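# Close the cabinet's bottom drawer with two robot arms

## Task

Shove the bottom drawer of the cabinet fully closed so it ends up resting motionless, while the cabinet stays upright.

## Robot and tools

Robot: two arms, left_arm and right_arm, each ending in a two-finger gripper with a wrist camera (cam_left_wrist and cam_right_wrist, both 672x504 pixels). The fingers point along the gripper's +z axis and close along its y axis. end_effector_position is the spot between the finger pads when closed, roughly 2 cm short of the fingertips; closing pushes the tips about 10 mm further out.

Frames: the scene frame has its origin at table-top height midway between the arms, +x out over the table, +z up, and left_arm on the +y side (arm names do not match image left/right). Calibrated bases in the scene frame: left_arm at (+0.015, +0.347, 0) m, quat_wxyz (+1.000, 0, 0, +0.007); right_arm at (-0.016, -0.297, 0) m, quat_wxyz (+1.000, 0, 0, +0.015). Both have +z up. Every hand pose, velocity, target and offset for an arm is expressed in that arm's own base frame; the table and fixed cameras use the scene frame. Reported poses may be off by a few centimetres, more at long reach.

execute_actions(actions, cameras): actions is a list of actions run in order. Each action is a table of 1 to 15 rows; each row lasts one control step (1/30 s) and a short table repeats its final row until 15 steps pass. Every row is a single list of 14 numbers in [-1, 1] covering both arms: dx, dy, dz, rx, ry, rz, opening for left_arm, then the same seven for right_arm. The six pose numbers are an offset, not a pose: they count from that arm's Hand target as it stood when the action began (all rows of one action share that origin), along its base axes. Scale: 1.0 = 0.6 m for dx, dy, dz and 180 degrees for the rotation vector rx, ry, rz, which turns the gripper about the Hand target point. Since each new action starts from the updated Hand target, sending the same offset again moves further. Opening is absolute: +1 fully open (0.084 m), -1 closed. Six zeros re-request the current Hand target; always resend the opening you want, since 0 is a real command (half open). An empty actions list just reports state. cameras: list of names, ["all"], or []; omitted means all for an empty list, otherwise none.

move(target, speed, blend, opening_speed, blocking, cameras): drives each gripper in a straight line toward offsets given as one 14-number row (same layout, scale and base-frame offset meaning as above) or a list of up to 15 such rows; every row counts from the same starting Hand targets, not from the previous row. speed: m/s, 0.002 to 1, default 0.25 (rotation up to twice that in rad/s), one value or one per row. blend: corner rounding in metres per row. opening_speed: rate on the -1..+1 scale per second, at least 0.2. blocking=false returns after about 0.5 s while the move continues. Paths take at least 0.5 s and are cut off at 10 s. Moves do not avoid obstacles or the other arm; faster moves lag, stray and strike harder, and aiming far beyond a contact presses harder. The result adds a move: line: done (within 3 mm and 2 degrees), off_target, moving, held, fault, plus limits=paced (pose clipped) or limits=held (steps withheld).

wait(seconds 0 to 10): lets time pass holding the last commands. stop(): brakes a running move. zoom_image(camera, region=[x0, y0, x1, y1]): enlarges part of that camera's latest image, at most 504x504 pixels, origin top-left. clear_fault(arm): clears a reported torque fault on that arm. finished_scene(scene): ends the current scene for good; pass its number.

Control details: each step the controller limits the commanded pose to within 70 mm and 16 degrees of the measured gripper pose, so one action may fall short. Hand target in the result is the last clipped command and the origin of the next offsets. A gripper often rests short of it; resend zeros or add the missing distance. An arm blocked by an object keeps pushing until you command its target back past the gripper. Joints move at most 3.14 rad/s. A clearance check holds back commands that bring the arms too close, but contact can still happen.

Results: per arm end_effector_position (m), end_effector_quat_wxyz, velocities (m/s, rad/s); Joint velocities may read "within noise" and then omit the velocities. grip_measured is the finger opening on the command scale; the final Joint positions number is that opening in metres. Joint torques follow Joint positions order, include the arm's own weight, are noisy and offset; positive means toward a larger joint angle. Tool commands shows current gripper commands. Action calls also list end_effector_position at some steps. Motor temperatures and MOTOR HOT warnings appear as they change.

Joint ranges (rad): waist -6.283..6.283, shoulder -2.059..2.094, elbow -3.927..0.192 (straight at -2.733), forearm roll -6.283..6.283, wrist pitch -1.693..3.142, wrist roll -6.283..6.283. Contact torque limits (N m): waist 44.8, shoulder 44.8, elbow 27.6, forearm roll 27.6, wrist pitch 14.9, wrist roll 15.5.

Avoid: striking the drawer or cabinet fast, shoving so hard the cabinet tips or slides, knocking anything off the table, and arm-to-arm hits or squeezing the other arm's fingers (can fail the task). Reaching a contact torque limit, or a motor held at its torque limit for 1 s, triggers a torque fault that stops the arm until clear_fault. Long pushes, stretched poses or unreachable targets heat motors; at 80 °C the arm brakes for 30 to 60 s or more. Loose objects may be nudged now and then. Before finishing, back the gripper off so the drawer stays shut and still without the robot.

Each tool is called after "Call:" as name(argument=value, ...), one argument or row to a line, values as JSON.

## Session

Call:
execute_actions(
  actions=[],
)

Scene clock: 0.00 s.
left_arm: end_effector_position=(+0.3156, -0.2313, +0.2258) grip_measured=+1.00 end_effector_quat_wxyz=(+0.006, -0.618, +0.739, -0.268) | right_arm: end_effector_position=(+0.6526, -0.2582, +0.2854) grip_measured=+1.00 end_effector_quat_wxyz=(+0.040, +0.760, -0.615, +0.206)
Joint positions: left_arm=[-0.596 -0.65 -0.35 -0.281 0.489 1.366 0.084] | right_arm=[-0.313 0.533 -1.896 -0.259 1.014 1.147 0.084]
Joint velocities: within noise
Joint torques (N m): no reading
Motor temperatures (°C): left_arm=[33 26 34 31 32 29] | right_arm=[23 37 27 32 30 30]
Hand target: left_arm +0.3156, -0.2313, +0.2258; +0.006, -0.618, +0.739, -0.268 | right_arm +0.6526, -0.2582, +0.2854; +0.040, +0.760, -0.615, +0.206
Tool commands: left_gripper/opening=+1.0 right_gripper/opening=+1.0

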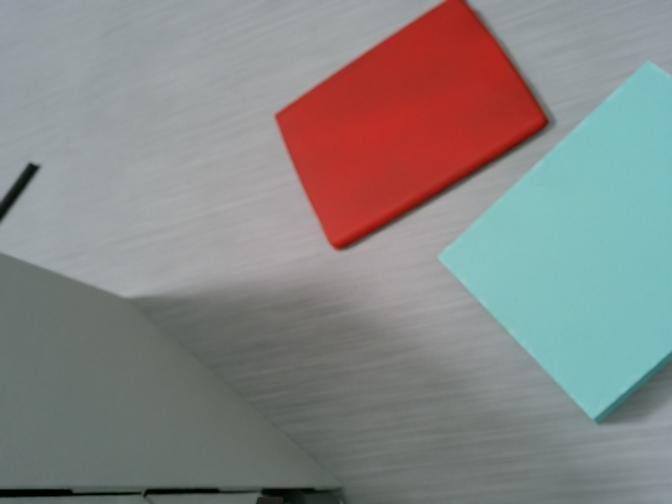

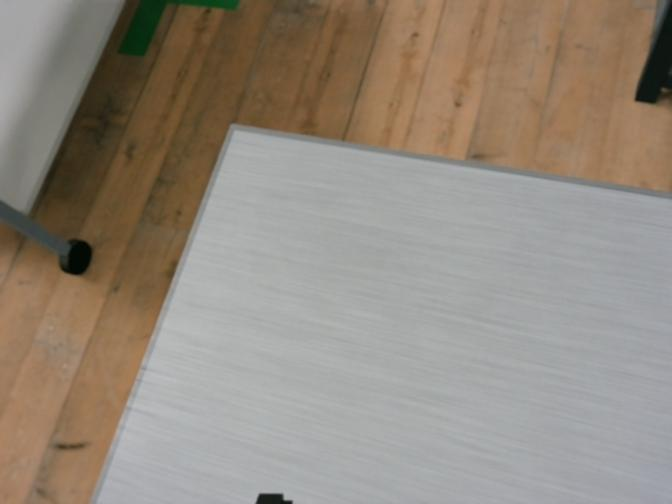

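Call:
move(
  target=[0,0.1,0.3,0,0,0,1,0,0,0.1,0,0,0,1],
  cameras=["all"],
)

Scene clock: 14.07 s.
left_arm: end_effector_position=(+0.3155, -0.1713, +0.4058) grip_measured=+1.00 end_effector_quat_wxyz=(+0.006, -0.618, +0.739, -0.268) | right_arm: end_effector_position=(+0.6526, -0.2582, +0.3454) grip_measured=+1.00 end_effector_quat_wxyz=(+0.040, +0.760, -0.615, +0.206)
Joint positions: left_arm=[-0.348 -0.802 -0.79 -0.28 1.122 1.462 0.084] | right_arm=[-0.307 0.566 -2.117 -0.238 1.198 1.102 0.084]
Joint torques (N m): left_arm=[6 0.43 -18.35 -3.35 -0.2 1.68] | right_arm=[4.94 -25.24 -26.56 1.29 -0.91 -1.88]
Hand target: left_arm +0.3156, -0.1713, +0.4058; +0.006, -0.618, +0.739, -0.268 | right_arm +0.6526, -0.2582, +0.3454; +0.040, +0.760, -0.615, +0.206
Off the commanded pose: left_arm 0.000 m, 0 deg | right_arm 0.000 m, 0 deg.
move: done

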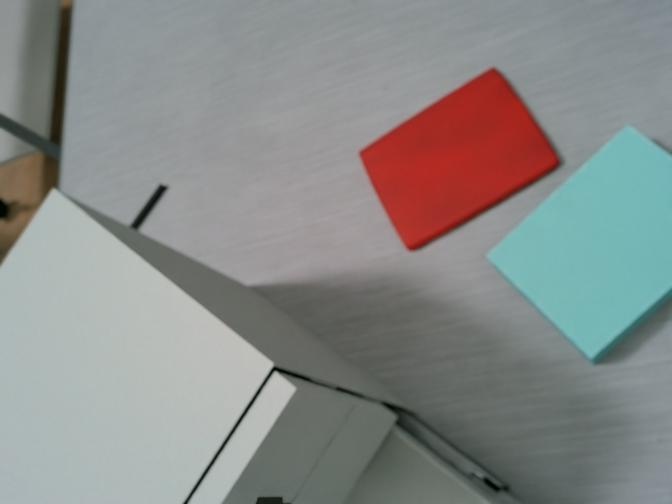

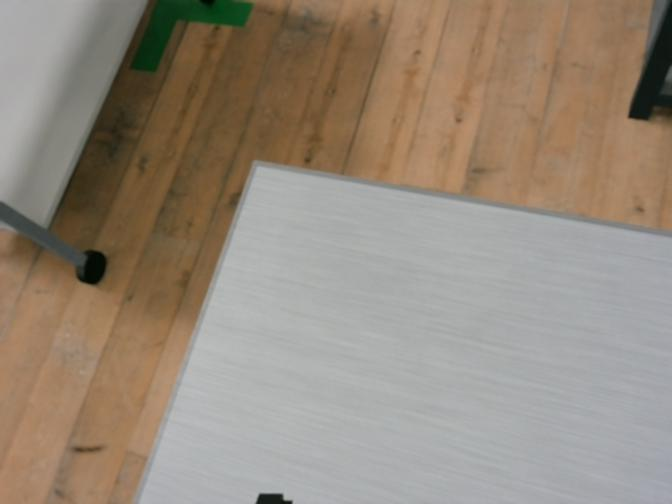

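Call:
move(
  target=[-0.05,0.42,0.1,0,0,0,1,0,0,0,0,0,0,1],
  cameras=["cam_left_wrist"],
)

Scene clock: 34.33 s.
left_arm: end_effector_position=(+0.2855, +0.0807, +0.4658) grip_measured=+1.00 end_effector_quat_wxyz=(+0.006, -0.618, +0.739, -0.268) | right_arm: end_effector_position=(+0.6526, -0.2582, +0.3454) grip_measured=+1.00 end_effector_quat_wxyz=(+0.040, +0.760, -0.615, +0.206)
Joint positions: left_arm=[0.759 -0.633 -1.156 -0.556 1.778 2.387 0.084] | right_arm=[-0.307 0.566 -2.117 -0.238 1.198 1.102 0.084]
Joint torques (N m): left_arm=[6.14 -0.45 -16.63 -3.91 1.1 1.69] | right_arm=[4.68 -26.1 -23.34 1.16 -1.43 -1.86]
Hand target: left_arm +0.2856, +0.0807, +0.4658; +0.006, -0.618, +0.739, -0.268 | right_arm +0.6526, -0.2582, +0.3454; +0.040, +0.760, -0.615, +0.206
Off the commanded pose: left_arm 0.000 m, 0 deg | right_arm 0.000 m, 0 deg.
move: done
Images, in order (width x height): cam_left_wrist 672x504.

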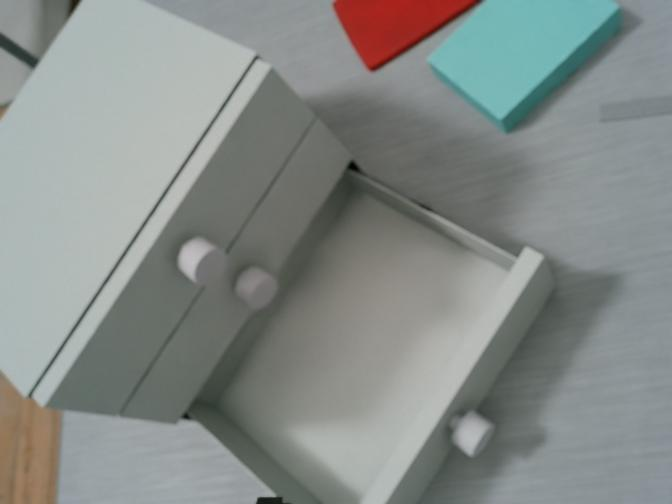

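Call:
move(
  target=[-0.1,0.05,-0.33,-0.227,0.0535,0.241,1,0,0,0,0,0,0,1],
  cameras=["cam_left_wrist"],
)

Scene clock: 114.63 s.
left_arm: end_effector_position=(+0.2256, +0.1107, +0.2678) grip_measured=+1.00 end_effector_quat_wxyz=(+0.168, +0.825, -0.325, +0.431) | right_arm: end_effector_position=(+0.6526, -0.2582, +0.3454) grip_measured=+1.00 end_effector_quat_wxyz=(+0.040, +0.760, -0.615, +0.206)
Joint positions: left_arm=[1.309 -0.731 -0.426 -0.82 1.69 2.191 0.084] | right_arm=[-0.307 0.566 -2.117 -0.238 1.198 1.102 0.084]
Joint torques (N m): left_arm=[6.18 0.31 -13.48 -4.11 -2.87 -1.64] | right_arm=[4.11 -25.57 -24.55 0.5 -1.21 -1.75]
Hand target: left_arm +0.2256, +0.1107, +0.2678; +0.168, +0.825, -0.325, +0.431 | right_arm +0.6526, -0.2582, +0.3454; +0.040, +0.760, -0.615, +0.206
Off the commanded pose: left_arm 0.000 m, 0 deg | right_arm 0.000 m, 0 deg.
move: done
Images, in order (width x height): cam_left_wrist 672x504.

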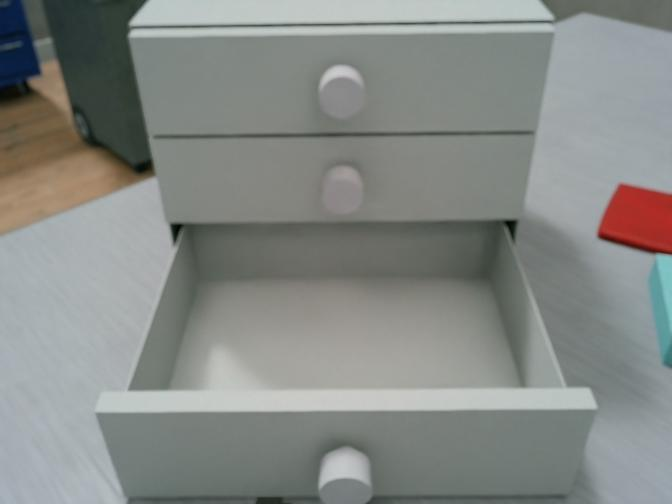

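Call:
move(
  target=[0.135,-0.137,-0.338,0,0,0,1,0,0,0,0,0,0,1],
  cameras=["cam_left_wrist"],
)

Call:
move(
  target=[0.146,-0.136,0,0,0,0,1,0,0,0,0,0,0,1],
  cameras=["cam_left_wrist"],
  speed=0.08,
)

Scene clock: 142.50 s.
left_arm: end_effector_position=(+0.3065, +0.0286, +0.0650) grip_measured=+1.00 end_effector_quat_wxyz=(+0.167, +0.825, -0.325, +0.431) | right_arm: end_effector_position=(+0.6526, -0.2582, +0.3454) grip_measured=+1.00 end_effector_quat_wxyz=(+0.040, +0.760, -0.615, +0.206)
Joint positions: left_arm=[0.63 -0.173 -0.195 -1.499 0.939 2.693 0.084] | right_arm=[-0.307 0.566 -2.117 -0.238 1.198 1.102 0.084]
Joint torques (N m): left_arm=[-6.62 -4.76 -11.98 -2.98 -0.04 1.82] | right_arm=[3.48 -25.45 -25.13 -0.21 -1.05 -1.53]
Hand target: left_arm +0.3066, +0.0285, +0.0650; +0.168, +0.825, -0.325, +0.431 | right_arm +0.6526, -0.2582, +0.3454; +0.040, +0.760, -0.615, +0.206
Off the commanded pose: left_arm 0.000 m, 0 deg | right_arm 0.000 m, 0 deg.
move: done
Images, in order (width x height): cam_left_wrist 672x504.

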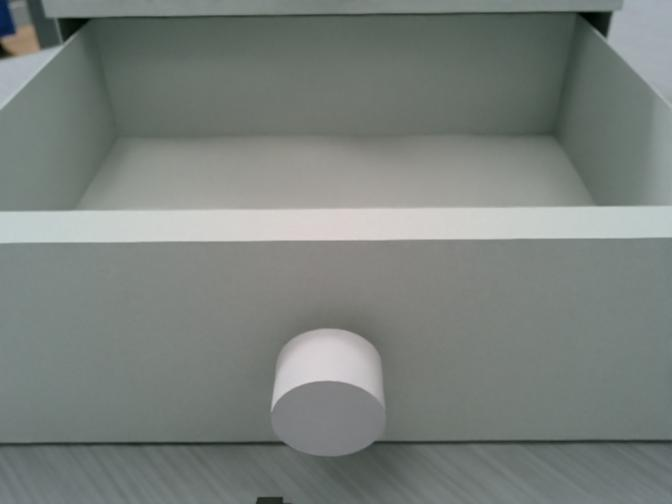

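Scene clock: 144.43 s.
left_arm: end_effector_position=(+0.3941, -0.0531, +0.0650) grip_measured=+1.00 end_effector_quat_wxyz=(+0.168, +0.825, -0.325, +0.431) | right_arm: end_effector_position=(+0.6526, -0.2582, +0.3454) grip_measured=+1.00 end_effector_quat_wxyz=(+0.040, +0.760, -0.615, +0.206)
Joint positions: left_arm=[0.144 -0.014 -0.377 -1.958 0.759 2.701 0.084] | right_arm=[-0.307 0.566 -2.117 -0.238 1.198 1.102 0.084]
Joint torques (N m): left_arm=[-7.77 -7.23 -12.19 -2.8 -1.78 1.61] | right_arm=[3.29 -25.58 -25.6 -0.29 -0.98 -1.54]
Hand target: left_arm +0.3942, -0.0531, +0.0650; +0.168, +0.825, -0.325, +0.431 | right_arm +0.6526, -0.2582, +0.3454; +0.040, +0.760, -0.615, +0.206
Off the commanded pose: left_arm 0.000 m, 0 deg | right_arm 0.000 m, 0 deg.
move: done
Images, in order (width x height): cam_left_wrist 672x504.

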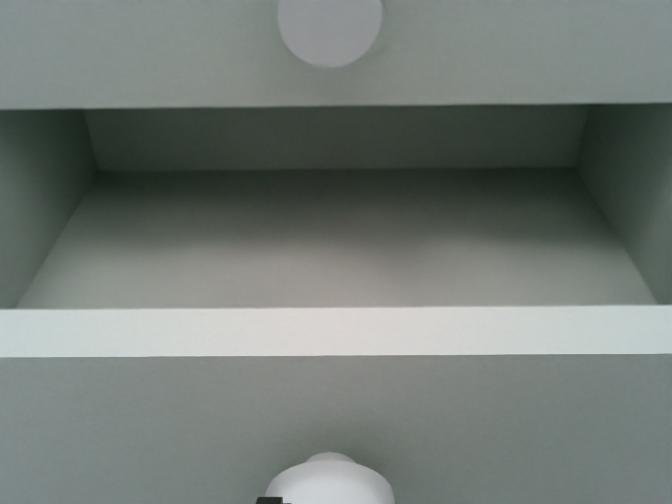

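Call:
move(
  target=[0.11,-0.1025,0,0,0,0,1,0,0,0,0,0,0,1],
  cameras=["cam_left_wrist"],
  speed=0.08,
)

Scene clock: 154.13 s.
left_arm: end_effector_position=(+0.4601, -0.1146, +0.0650) grip_measured=+1.00 end_effector_quat_wxyz=(+0.168, +0.825, -0.325, +0.431) | right_arm: end_effector_position=(+0.6526, -0.2582, +0.3454) grip_measured=+1.00 end_effector_quat_wxyz=(+0.040, +0.760, -0.615, +0.206)
Joint positions: left_arm=[-0.082 0.156 -0.605 -2.155 0.651 2.689 0.084] | right_arm=[-0.307 0.566 -2.117 -0.238 1.198 1.102 0.084]
Joint torques (N m): left_arm=[-8.11 -11.06 -12.63 -2.62 -1.83 -1.57] | right_arm=[2.66 -25.44 -26 -0.75 -0.97 -1.35]
Hand target: left_arm +0.4602, -0.1146, +0.0650; +0.168, +0.825, -0.325, +0.431 | right_arm +0.6526, -0.2582, +0.3454; +0.040, +0.760, -0.615, +0.206
Off the commanded pose: left_arm 0.000 m, 0 deg | right_arm 0.000 m, 0 deg.
move: done
Images, in order (width x height): cam_left_wrist 672x504.

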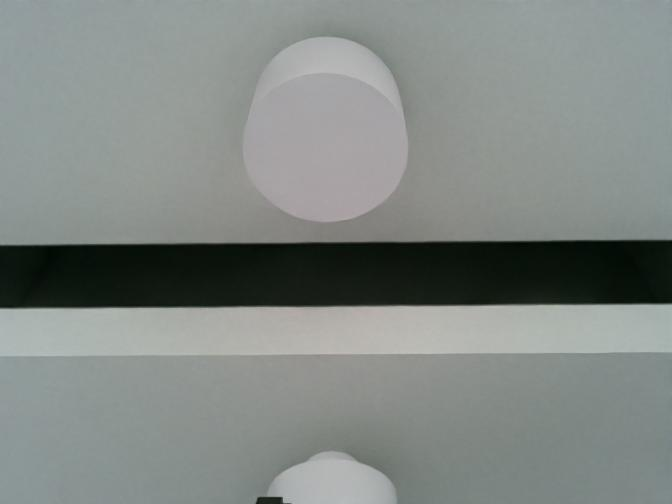

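Call:
move(
  target=[0.039,-0.0363,0,0,0,0,1,0,0,0,0,0,0,1],
  cameras=["cam_left_wrist"],
  speed=0.05,
)

Scene clock: 166.37 s.
left_arm: end_effector_position=(+0.4835, -0.1364, +0.0650) grip_measured=+1.00 end_effector_quat_wxyz=(+0.168, +0.825, -0.325, +0.431) | right_arm: end_effector_position=(+0.6526, -0.2582, +0.3454) grip_measured=+1.00 end_effector_quat_wxyz=(+0.040, +0.760, -0.615, +0.206)
Joint positions: left_arm=[-0.141 0.22 -0.697 -2.197 0.613 2.675 0.084] | right_arm=[-0.307 0.566 -2.117 -0.238 1.198 1.102 0.084]
Joint torques (N m): left_arm=[-8.09 -12.24 -13.27 -2.67 -1.79 -1.72] | right_arm=[2.2 -25.18 -25.76 -1.1 -1.05 -1.35]
Hand target: left_arm +0.4836, -0.1364, +0.0650; +0.168, +0.825, -0.325, +0.431 | right_arm +0.6526, -0.2582, +0.3454; +0.040, +0.760, -0.615, +0.206
Off the commanded pose: left_arm 0.000 m, 0 deg | right_arm 0.000 m, 0 deg.
move: done
Images, in order (width x height): cam_left_wrist 672x504.

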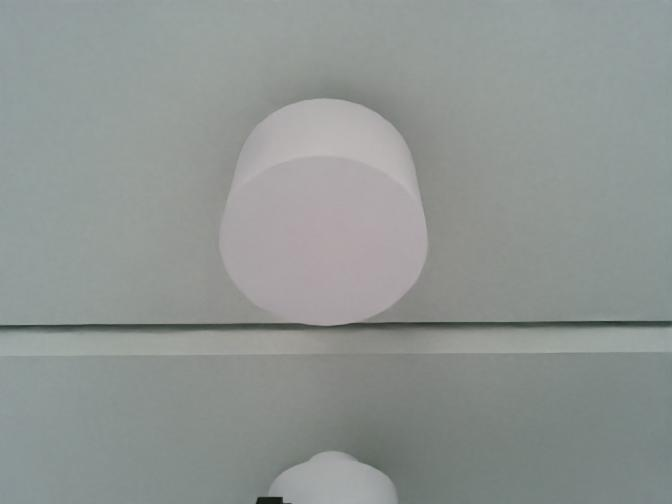

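Call:
move(
  target=[0.023,-0.0215,0,0,0,0,1,0,0,0,0,0,0,1],
  cameras=["cam_left_wrist"],
  speed=0.03,
)

Scene clock: 177.53 s.
left_arm: end_effector_position=(+0.4975, -0.1488, +0.0650) grip_measured=+1.00 end_effector_quat_wxyz=(+0.167, +0.825, -0.324, +0.431) | right_arm: end_effector_position=(+0.6526, -0.2582, +0.3454) grip_measured=+1.00 end_effector_quat_wxyz=(+0.040, +0.760, -0.615, +0.206)
Joint positions: left_arm=[-0.172 0.258 -0.754 -2.216 0.59 2.664 0.084] | right_arm=[-0.307 0.566 -2.117 -0.238 1.198 1.102 0.084]
Joint torques (N m): left_arm=[-40.06 -9.16 -9.17 -0.8 7.84 -1.9] | right_arm=[1.83 -25.74 -25.9 -1.41 -1.02 -1.31]
Hand target: left_arm +0.4974, -0.1493, +0.0650; +0.168, +0.825, -0.325, +0.431 | right_arm +0.6526, -0.2582, +0.3454; +0.040, +0.760, -0.615, +0.206
Off the commanded pose: left_arm 0.000 m, 0 deg | right_arm 0.000 m, 0 deg.
move: done
Images, in order (width x height): cam_left_wrist 672x504.

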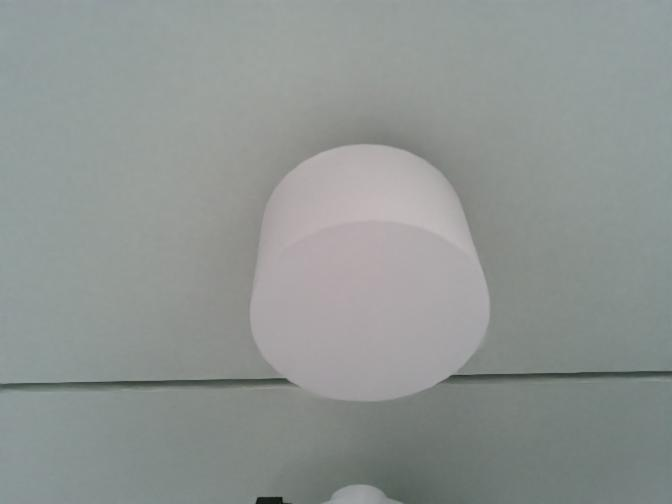

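Call:
move(
  target=[-0.14,0.13,0,0,0,0,1,0,0,0,0,0,0,1],
  cameras=["cam_left_wrist"],
  speed=0.2,
)

Scene clock: 184.57 s.
left_arm: end_effector_position=(+0.4134, -0.0713, +0.0650) grip_measured=+1.00 end_effector_quat_wxyz=(+0.168, +0.825, -0.325, +0.431) | right_arm: end_effector_position=(+0.6526, -0.2582, +0.3454) grip_measured=+1.00 end_effector_quat_wxyz=(+0.040, +0.760, -0.615, +0.206)
Joint positions: left_arm=[0.067 0.034 -0.438 -2.029 0.727 2.702 0.084] | right_arm=[-0.307 0.566 -2.117 -0.238 1.198 1.102 0.084]
Joint torques (N m): left_arm=[6.03 -18.75 -8.65 2.5 3.77 -1.57] | right_arm=[1.69 -25.57 -25.64 -1.85 -1.04 -1.27]
Hand target: left_arm +0.4134, -0.0713, +0.0650; +0.168, +0.825, -0.325, +0.431 | right_arm +0.6526, -0.2582, +0.3454; +0.040, +0.760, -0.615, +0.206
Off the commanded pose: left_arm 0.000 m, 0 deg | right_arm 0.000 m, 0 deg.
move: done
Images, in order (width x height): cam_left_wrist 672x504.

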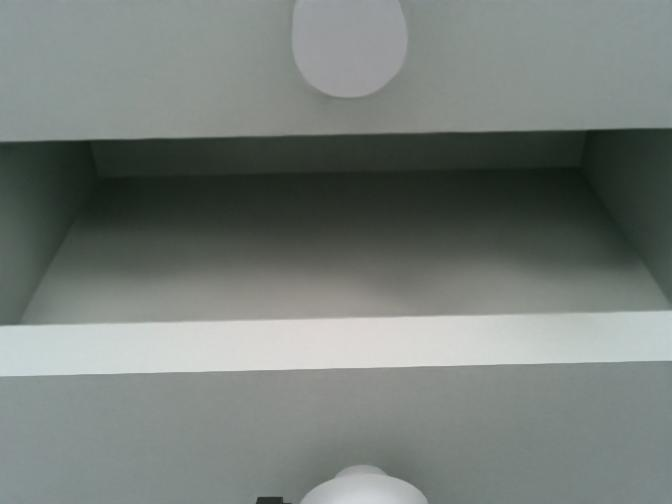

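Call:
move(
  target=[-0.025,-0.027,0,0,0,0,1,0,0,0,0,0,0,1],
  cameras=["cam_left_wrist"],
  speed=0.1,
)

Call:
zoom_image(
  camera="cam_left_wrist",
  region=[170, 304, 470, 504],
)

Scene clock: 204.07 s.
left_arm: end_effector_position=(+0.3984, -0.0875, +0.0650) grip_measured=+1.00 end_effector_quat_wxyz=(+0.168, +0.825, -0.325, +0.431) | right_arm: end_effector_position=(+0.6526, -0.2582, +0.3454) grip_measured=+1.00 end_effector_quat_wxyz=(+0.040, +0.760, -0.615, +0.206)
Joint positions: left_arm=[0.011 -0.007 -0.389 -2.1 0.711 2.728 0.084] | right_arm=[-0.307 0.566 -2.117 -0.238 1.198 1.102 0.084]
Joint torques (N m): left_arm=[-7.03 -17.86 -8.31 -2.95 -1.96 1.77] | right_arm=[1.41 -25.43 -25.63 -1.91 -1 -1.11]
Hand target: left_arm +0.3984, -0.0875, +0.0650; +0.168, +0.825, -0.325, +0.431 | right_arm +0.6526, -0.2582, +0.3454; +0.040, +0.760, -0.615, +0.206
Off the commanded pose: left_arm 0.000 m, 0 deg | right_arm 0.000 m, 0 deg.
move: done
Images, in order (width x height): cam_left_wrist 672x504.

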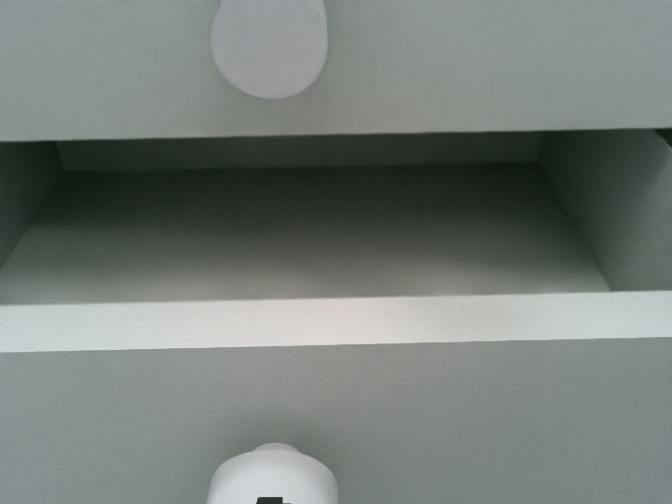

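Scaled by 1.680 from the camera's 672x504 image, which has a finer 960x720 frame.

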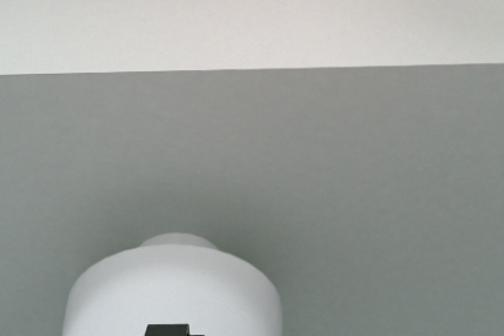

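Call:
move(
  target=[-0.075,0.07,0,0,0,0,1,0,0,0,0,0,0,1],
  cameras=["cam_left_wrist"],
  speed=0.1,
)

Scene clock: 212.77 s.
left_arm: end_effector_position=(+0.3534, -0.0455, +0.0650) grip_measured=+1.00 end_effector_quat_wxyz=(+0.168, +0.825, -0.325, +0.431) | right_arm: end_effector_position=(+0.6526, -0.2582, +0.3454) grip_measured=+1.00 end_effector_quat_wxyz=(+0.040, +0.760, -0.615, +0.206)
Joint positions: left_arm=[0.209 -0.128 -0.245 -1.906 0.788 2.713 0.084] | right_arm=[-0.307 0.566 -2.117 -0.238 1.198 1.102 0.084]
Joint torques (N m): left_arm=[6.18 -15.61 -8.26 2.66 3.79 -1.62] | right_arm=[0.78 -25.56 -25.6 -2.33 -0.99 -1.01]
Hand target: left_arm +0.3534, -0.0455, +0.0650; +0.168, +0.825, -0.325, +0.431 | right_arm +0.6526, -0.2582, +0.3454; +0.040, +0.760, -0.615, +0.206
Off the commanded pose: left_arm 0.000 m, 0 deg | right_arm 0.000 m, 0 deg.
move: done
Images, in order (width x height): cam_left_wrist 672x504.

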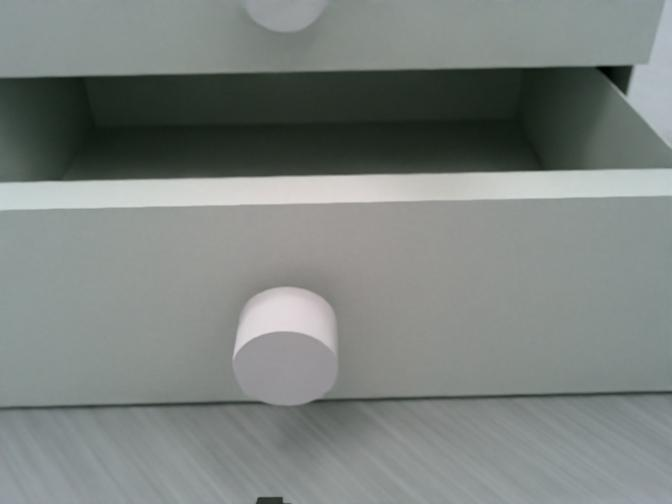

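Call:
move(
  target=[0,0,0,0,0,0,-1,0,0,0,0,0,0,1],
  cameras=["cam_left_wrist"],
)

Scene clock: 225.70 s.
left_arm: end_effector_position=(+0.3534, -0.0455, +0.0650) grip_measured=-1.00 end_effector_quat_wxyz=(+0.168, +0.825, -0.325, +0.431) | right_arm: end_effector_position=(+0.6526, -0.2582, +0.3454) grip_measured=+1.00 end_effector_quat_wxyz=(+0.040, +0.760, -0.615, +0.206)
Joint positions: left_arm=[0.209 -0.128 -0.245 -1.906 0.788 2.713 0] | right_arm=[-0.307 0.566 -2.117 -0.238 1.198 1.102 0.084]
Joint torques (N m): left_arm=[5.55 -14.92 -10.53 2.45 3.19 -1.49] | right_arm=[0.59 -25.93 -25.5 -2.43 -0.93 -0.89]
Hand target: left_arm +0.3534, -0.0455, +0.0650; +0.168, +0.825, -0.325, +0.431 | right_arm +0.6526, -0.2582, +0.3454; +0.040, +0.760, -0.615, +0.206
Off the commanded pose: left_arm 0.000 m, 0 deg | right_arm 0.000 m, 0 deg.
move: done
Images, in order (width x height): cam_left_wrist 672x504.

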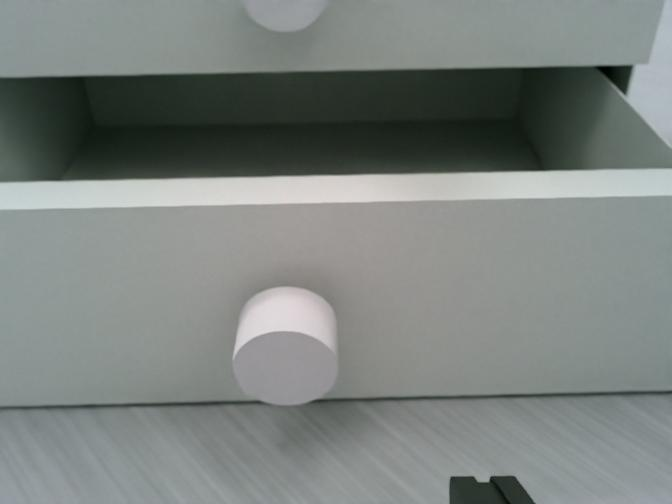

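Call:
move(
  target=[0.0825,0.0615,0,0,0,0,-1,0,0,0,0,0,0,1],
  cameras=["cam_left_wrist"],
)

Scene clock: 241.50 s.
left_arm: end_effector_position=(+0.4028, -0.0086, +0.0650) grip_measured=-1.00 end_effector_quat_wxyz=(+0.168, +0.825, -0.325, +0.431) | right_arm: end_effector_position=(+0.6526, -0.2582, +0.3454) grip_measured=+1.00 end_effector_quat_wxyz=(+0.040, +0.760, -0.615, +0.206)
Joint positions: left_arm=[0.301 0.034 -0.433 -1.787 0.814 2.665 0] | right_arm=[-0.307 0.566 -2.117 -0.238 1.198 1.102 0.084]
Joint torques (N m): left_arm=[6.14 -9.24 -12.55 2.49 3.78 -1.65] | right_arm=[-0.22 -25.42 -25.61 -2.36 -1.1 -0.7]
Hand target: left_arm +0.4029, -0.0086, +0.0650; +0.168, +0.825, -0.325, +0.431 | right_arm +0.6526, -0.2582, +0.3454; +0.040, +0.760, -0.615, +0.206
Off the commanded pose: left_arm 0.000 m, 0 deg | right_arm 0.000 m, 0 deg.
move: done
Images, in order (width x height): cam_left_wrist 672x504.

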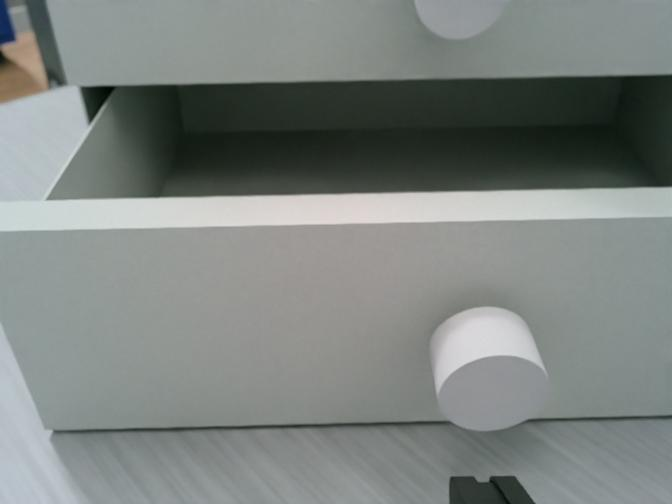

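Call:
move(
  target=[0.136,-0.135,0,0,0,0,-1,0,0,0,0,0,0,1],
  cameras=["cam_left_wrist"],
  speed=0.08,
)

Scene clock: 262.67 s.
left_arm: end_effector_position=(+0.4844, -0.0896, +0.0650) grip_measured=-1.00 end_effector_quat_wxyz=(+0.168, +0.825, -0.325, +0.431) | right_arm: end_effector_position=(+0.6526, -0.2582, +0.3454) grip_measured=+1.00 end_effector_quat_wxyz=(+0.040, +0.760, -0.615, +0.206)
Joint positions: left_arm=[-0.008 0.211 -0.679 -2.046 0.67 2.636 0] | right_arm=[-0.307 0.566 -2.117 -0.238 1.198 1.102 0.084]
Joint torques (N m): left_arm=[-7.16 -13.32 -14.41 -2.9 -1.71 -1.62] | right_arm=[-0.52 -25.46 -25.67 -2.34 -0.85 -0.75]
Hand target: left_arm +0.4845, -0.0896, +0.0650; +0.168, +0.825, -0.325, +0.431 | right_arm +0.6526, -0.2582, +0.3454; +0.040, +0.760, -0.615, +0.206
Off the commanded pose: left_arm 0.000 m, 0 deg | right_arm 0.000 m, 0 deg.
move: done
Images, in order (width x height): cam_left_wrist 672x504.

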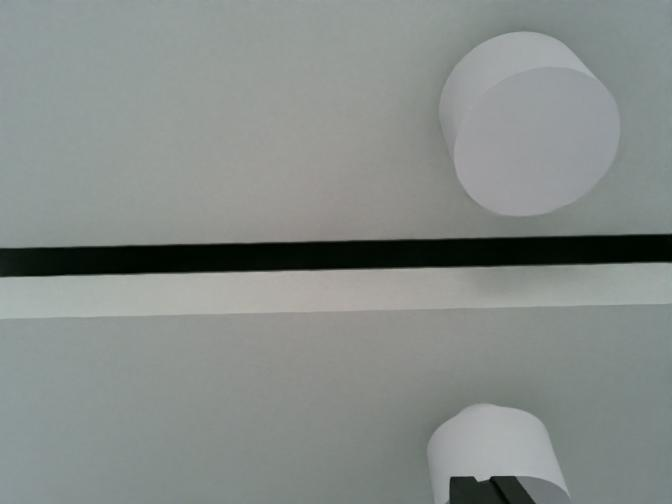

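Call:
move(
  target=[0.028,-0.024,0,0,0,0,-1,0,0,0,0,0,0,1],
  cameras=["cam_left_wrist"],
  speed=0.05,
)

Scene clock: 272.73 s.
left_arm: end_effector_position=(+0.5012, -0.1040, +0.0650) grip_measured=-1.00 end_effector_quat_wxyz=(+0.168, +0.825, -0.325, +0.431) | right_arm: end_effector_position=(+0.6526, -0.2582, +0.3454) grip_measured=+1.00 end_effector_quat_wxyz=(+0.040, +0.760, -0.615, +0.206)
Joint positions: left_arm=[-0.05 0.253 -0.74 -2.073 0.643 2.622 0] | right_arm=[-0.307 0.566 -2.117 -0.238 1.198 1.102 0.084]
Joint torques (N m): left_arm=[-7.02 -14.3 -14.77 -2.86 -1.7 -1.64] | right_arm=[-0.74 -25.72 -25.35 -2.3 -1 -0.74]
Hand target: left_arm +0.5013, -0.1040, +0.0650; +0.168, +0.825, -0.325, +0.431 | right_arm +0.6526, -0.2582, +0.3454; +0.040, +0.760, -0.615, +0.206
Off the commanded pose: left_arm 0.000 m, 0 deg | right_arm 0.000 m, 0 deg.
move: done
Images, in order (width x height): cam_left_wrist 672x504.

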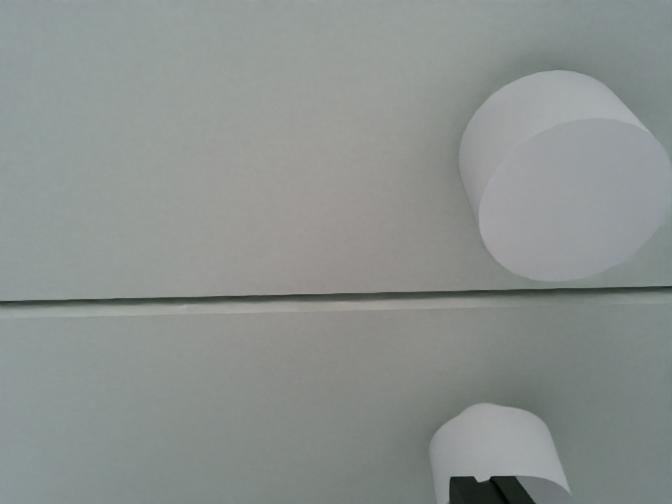

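Call:
move(
  target=[0.0092,-0.0078,0,0,0,0,-1,0,0,0,0,0,0,1],
  cameras=["cam_left_wrist"],
  speed=0.03,
)

Call:
zoom_image(
  camera="cam_left_wrist",
  region=[170, 234, 570, 434],
)

Scene clock: 282.97 s.
left_arm: end_effector_position=(+0.5064, -0.1084, +0.0646) grip_measured=-1.00 end_effector_quat_wxyz=(+0.167, +0.825, -0.325, +0.431) | right_arm: end_effector_position=(+0.6526, -0.2582, +0.3454) grip_measured=+1.00 end_effector_quat_wxyz=(+0.040, +0.760, -0.615, +0.206)
Joint positions: left_arm=[-0.062 0.267 -0.761 -2.08 0.634 2.617 0] | right_arm=[-0.307 0.566 -2.117 -0.238 1.198 1.102 0.084]
Joint torques (N m): left_arm=[-33.47 -21.59 -32.7 -3.85 14.87 -1.83] | right_arm=[-1.06 -25.54 -25.4 -2.27 -1.08 -0.65]
Hand target: left_arm +0.5068, -0.1087, +0.0650; +0.168, +0.825, -0.325, +0.431 | right_arm +0.6526, -0.2582, +0.3454; +0.040, +0.760, -0.615, +0.206
Off the commanded pose: left_arm 0.001 m, 0 deg | right_arm 0.000 m, 0 deg.
move: done
Images, in order (width x height): cam_left_wrist 672x504.

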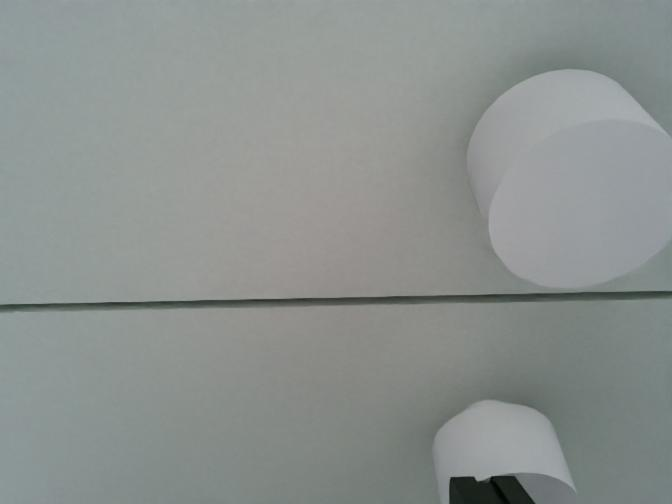

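Scaled by 1.260 from the camera's 672x504 image, which has a finer 960x720 frame.

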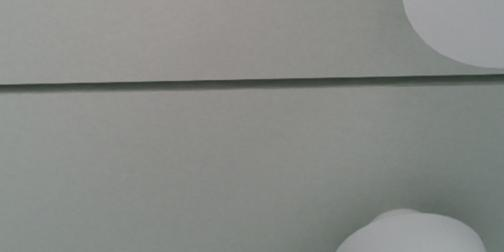

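Closed and flush. Back off.

Call:
move(
  target=[-0.11,0.095,0.05,0,0,0,-1,0,0,0,0,0,0,1],
  cameras=["cam_left_wrist"],
)

Call:
zoom_image(
  camera="cam_left_wrist",
  region=[200, 0, 600, 300],
)

Scene clock: 306.83 s.
left_arm: end_effector_position=(+0.4408, -0.0517, +0.0950) grip_measured=-1.00 end_effector_quat_wxyz=(+0.168, +0.825, -0.325, +0.431) | right_arm: end_effector_position=(+0.6526, -0.2582, +0.3454) grip_measured=+1.00 end_effector_quat_wxyz=(+0.040, +0.760, -0.615, +0.206)
Joint positions: left_arm=[0.112 0 -0.509 -1.868 0.706 2.542 0] | right_arm=[-0.307 0.566 -2.117 -0.238 1.198 1.102 0.084]
Joint torques (N m): left_arm=[6.09 -19.48 -10 2.54 3.6 -1.61] | right_arm=[-1.78 -26.06 -25.35 -2.19 -0.96 -0.6]
Motor temperatures (°C): left_arm=[33 27 42 30 35 29] | right_arm=[23 37 30 32 29 30]
Hand target: left_arm +0.4408, -0.0517, +0.0950; +0.168, +0.825, -0.325, +0.431 | right_arm +0.6526, -0.2582, +0.3454; +0.040, +0.760, -0.615, +0.206
Off the commanded pose: left_arm 0.000 m, 0 deg | right_arm 0.000 m, 0 deg.
move: done
Images, in order (width x height): cam_left_wrist 672x504.

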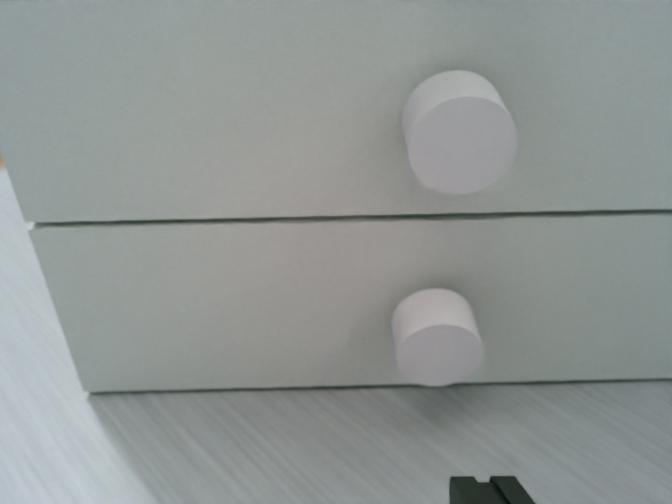

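Scaled by 1.260 from the camera's 672x504 image, which has a finer 960x720 frame.

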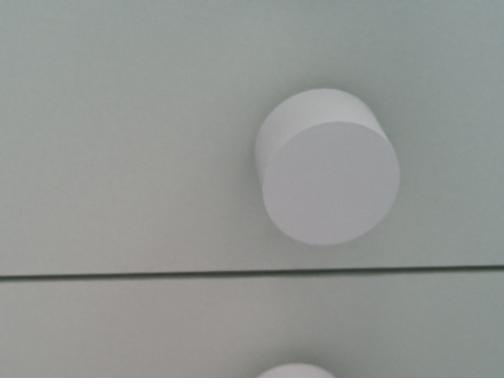

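Call:
finished_scene(
  scene=1,
)

The scene is finished: the task was done.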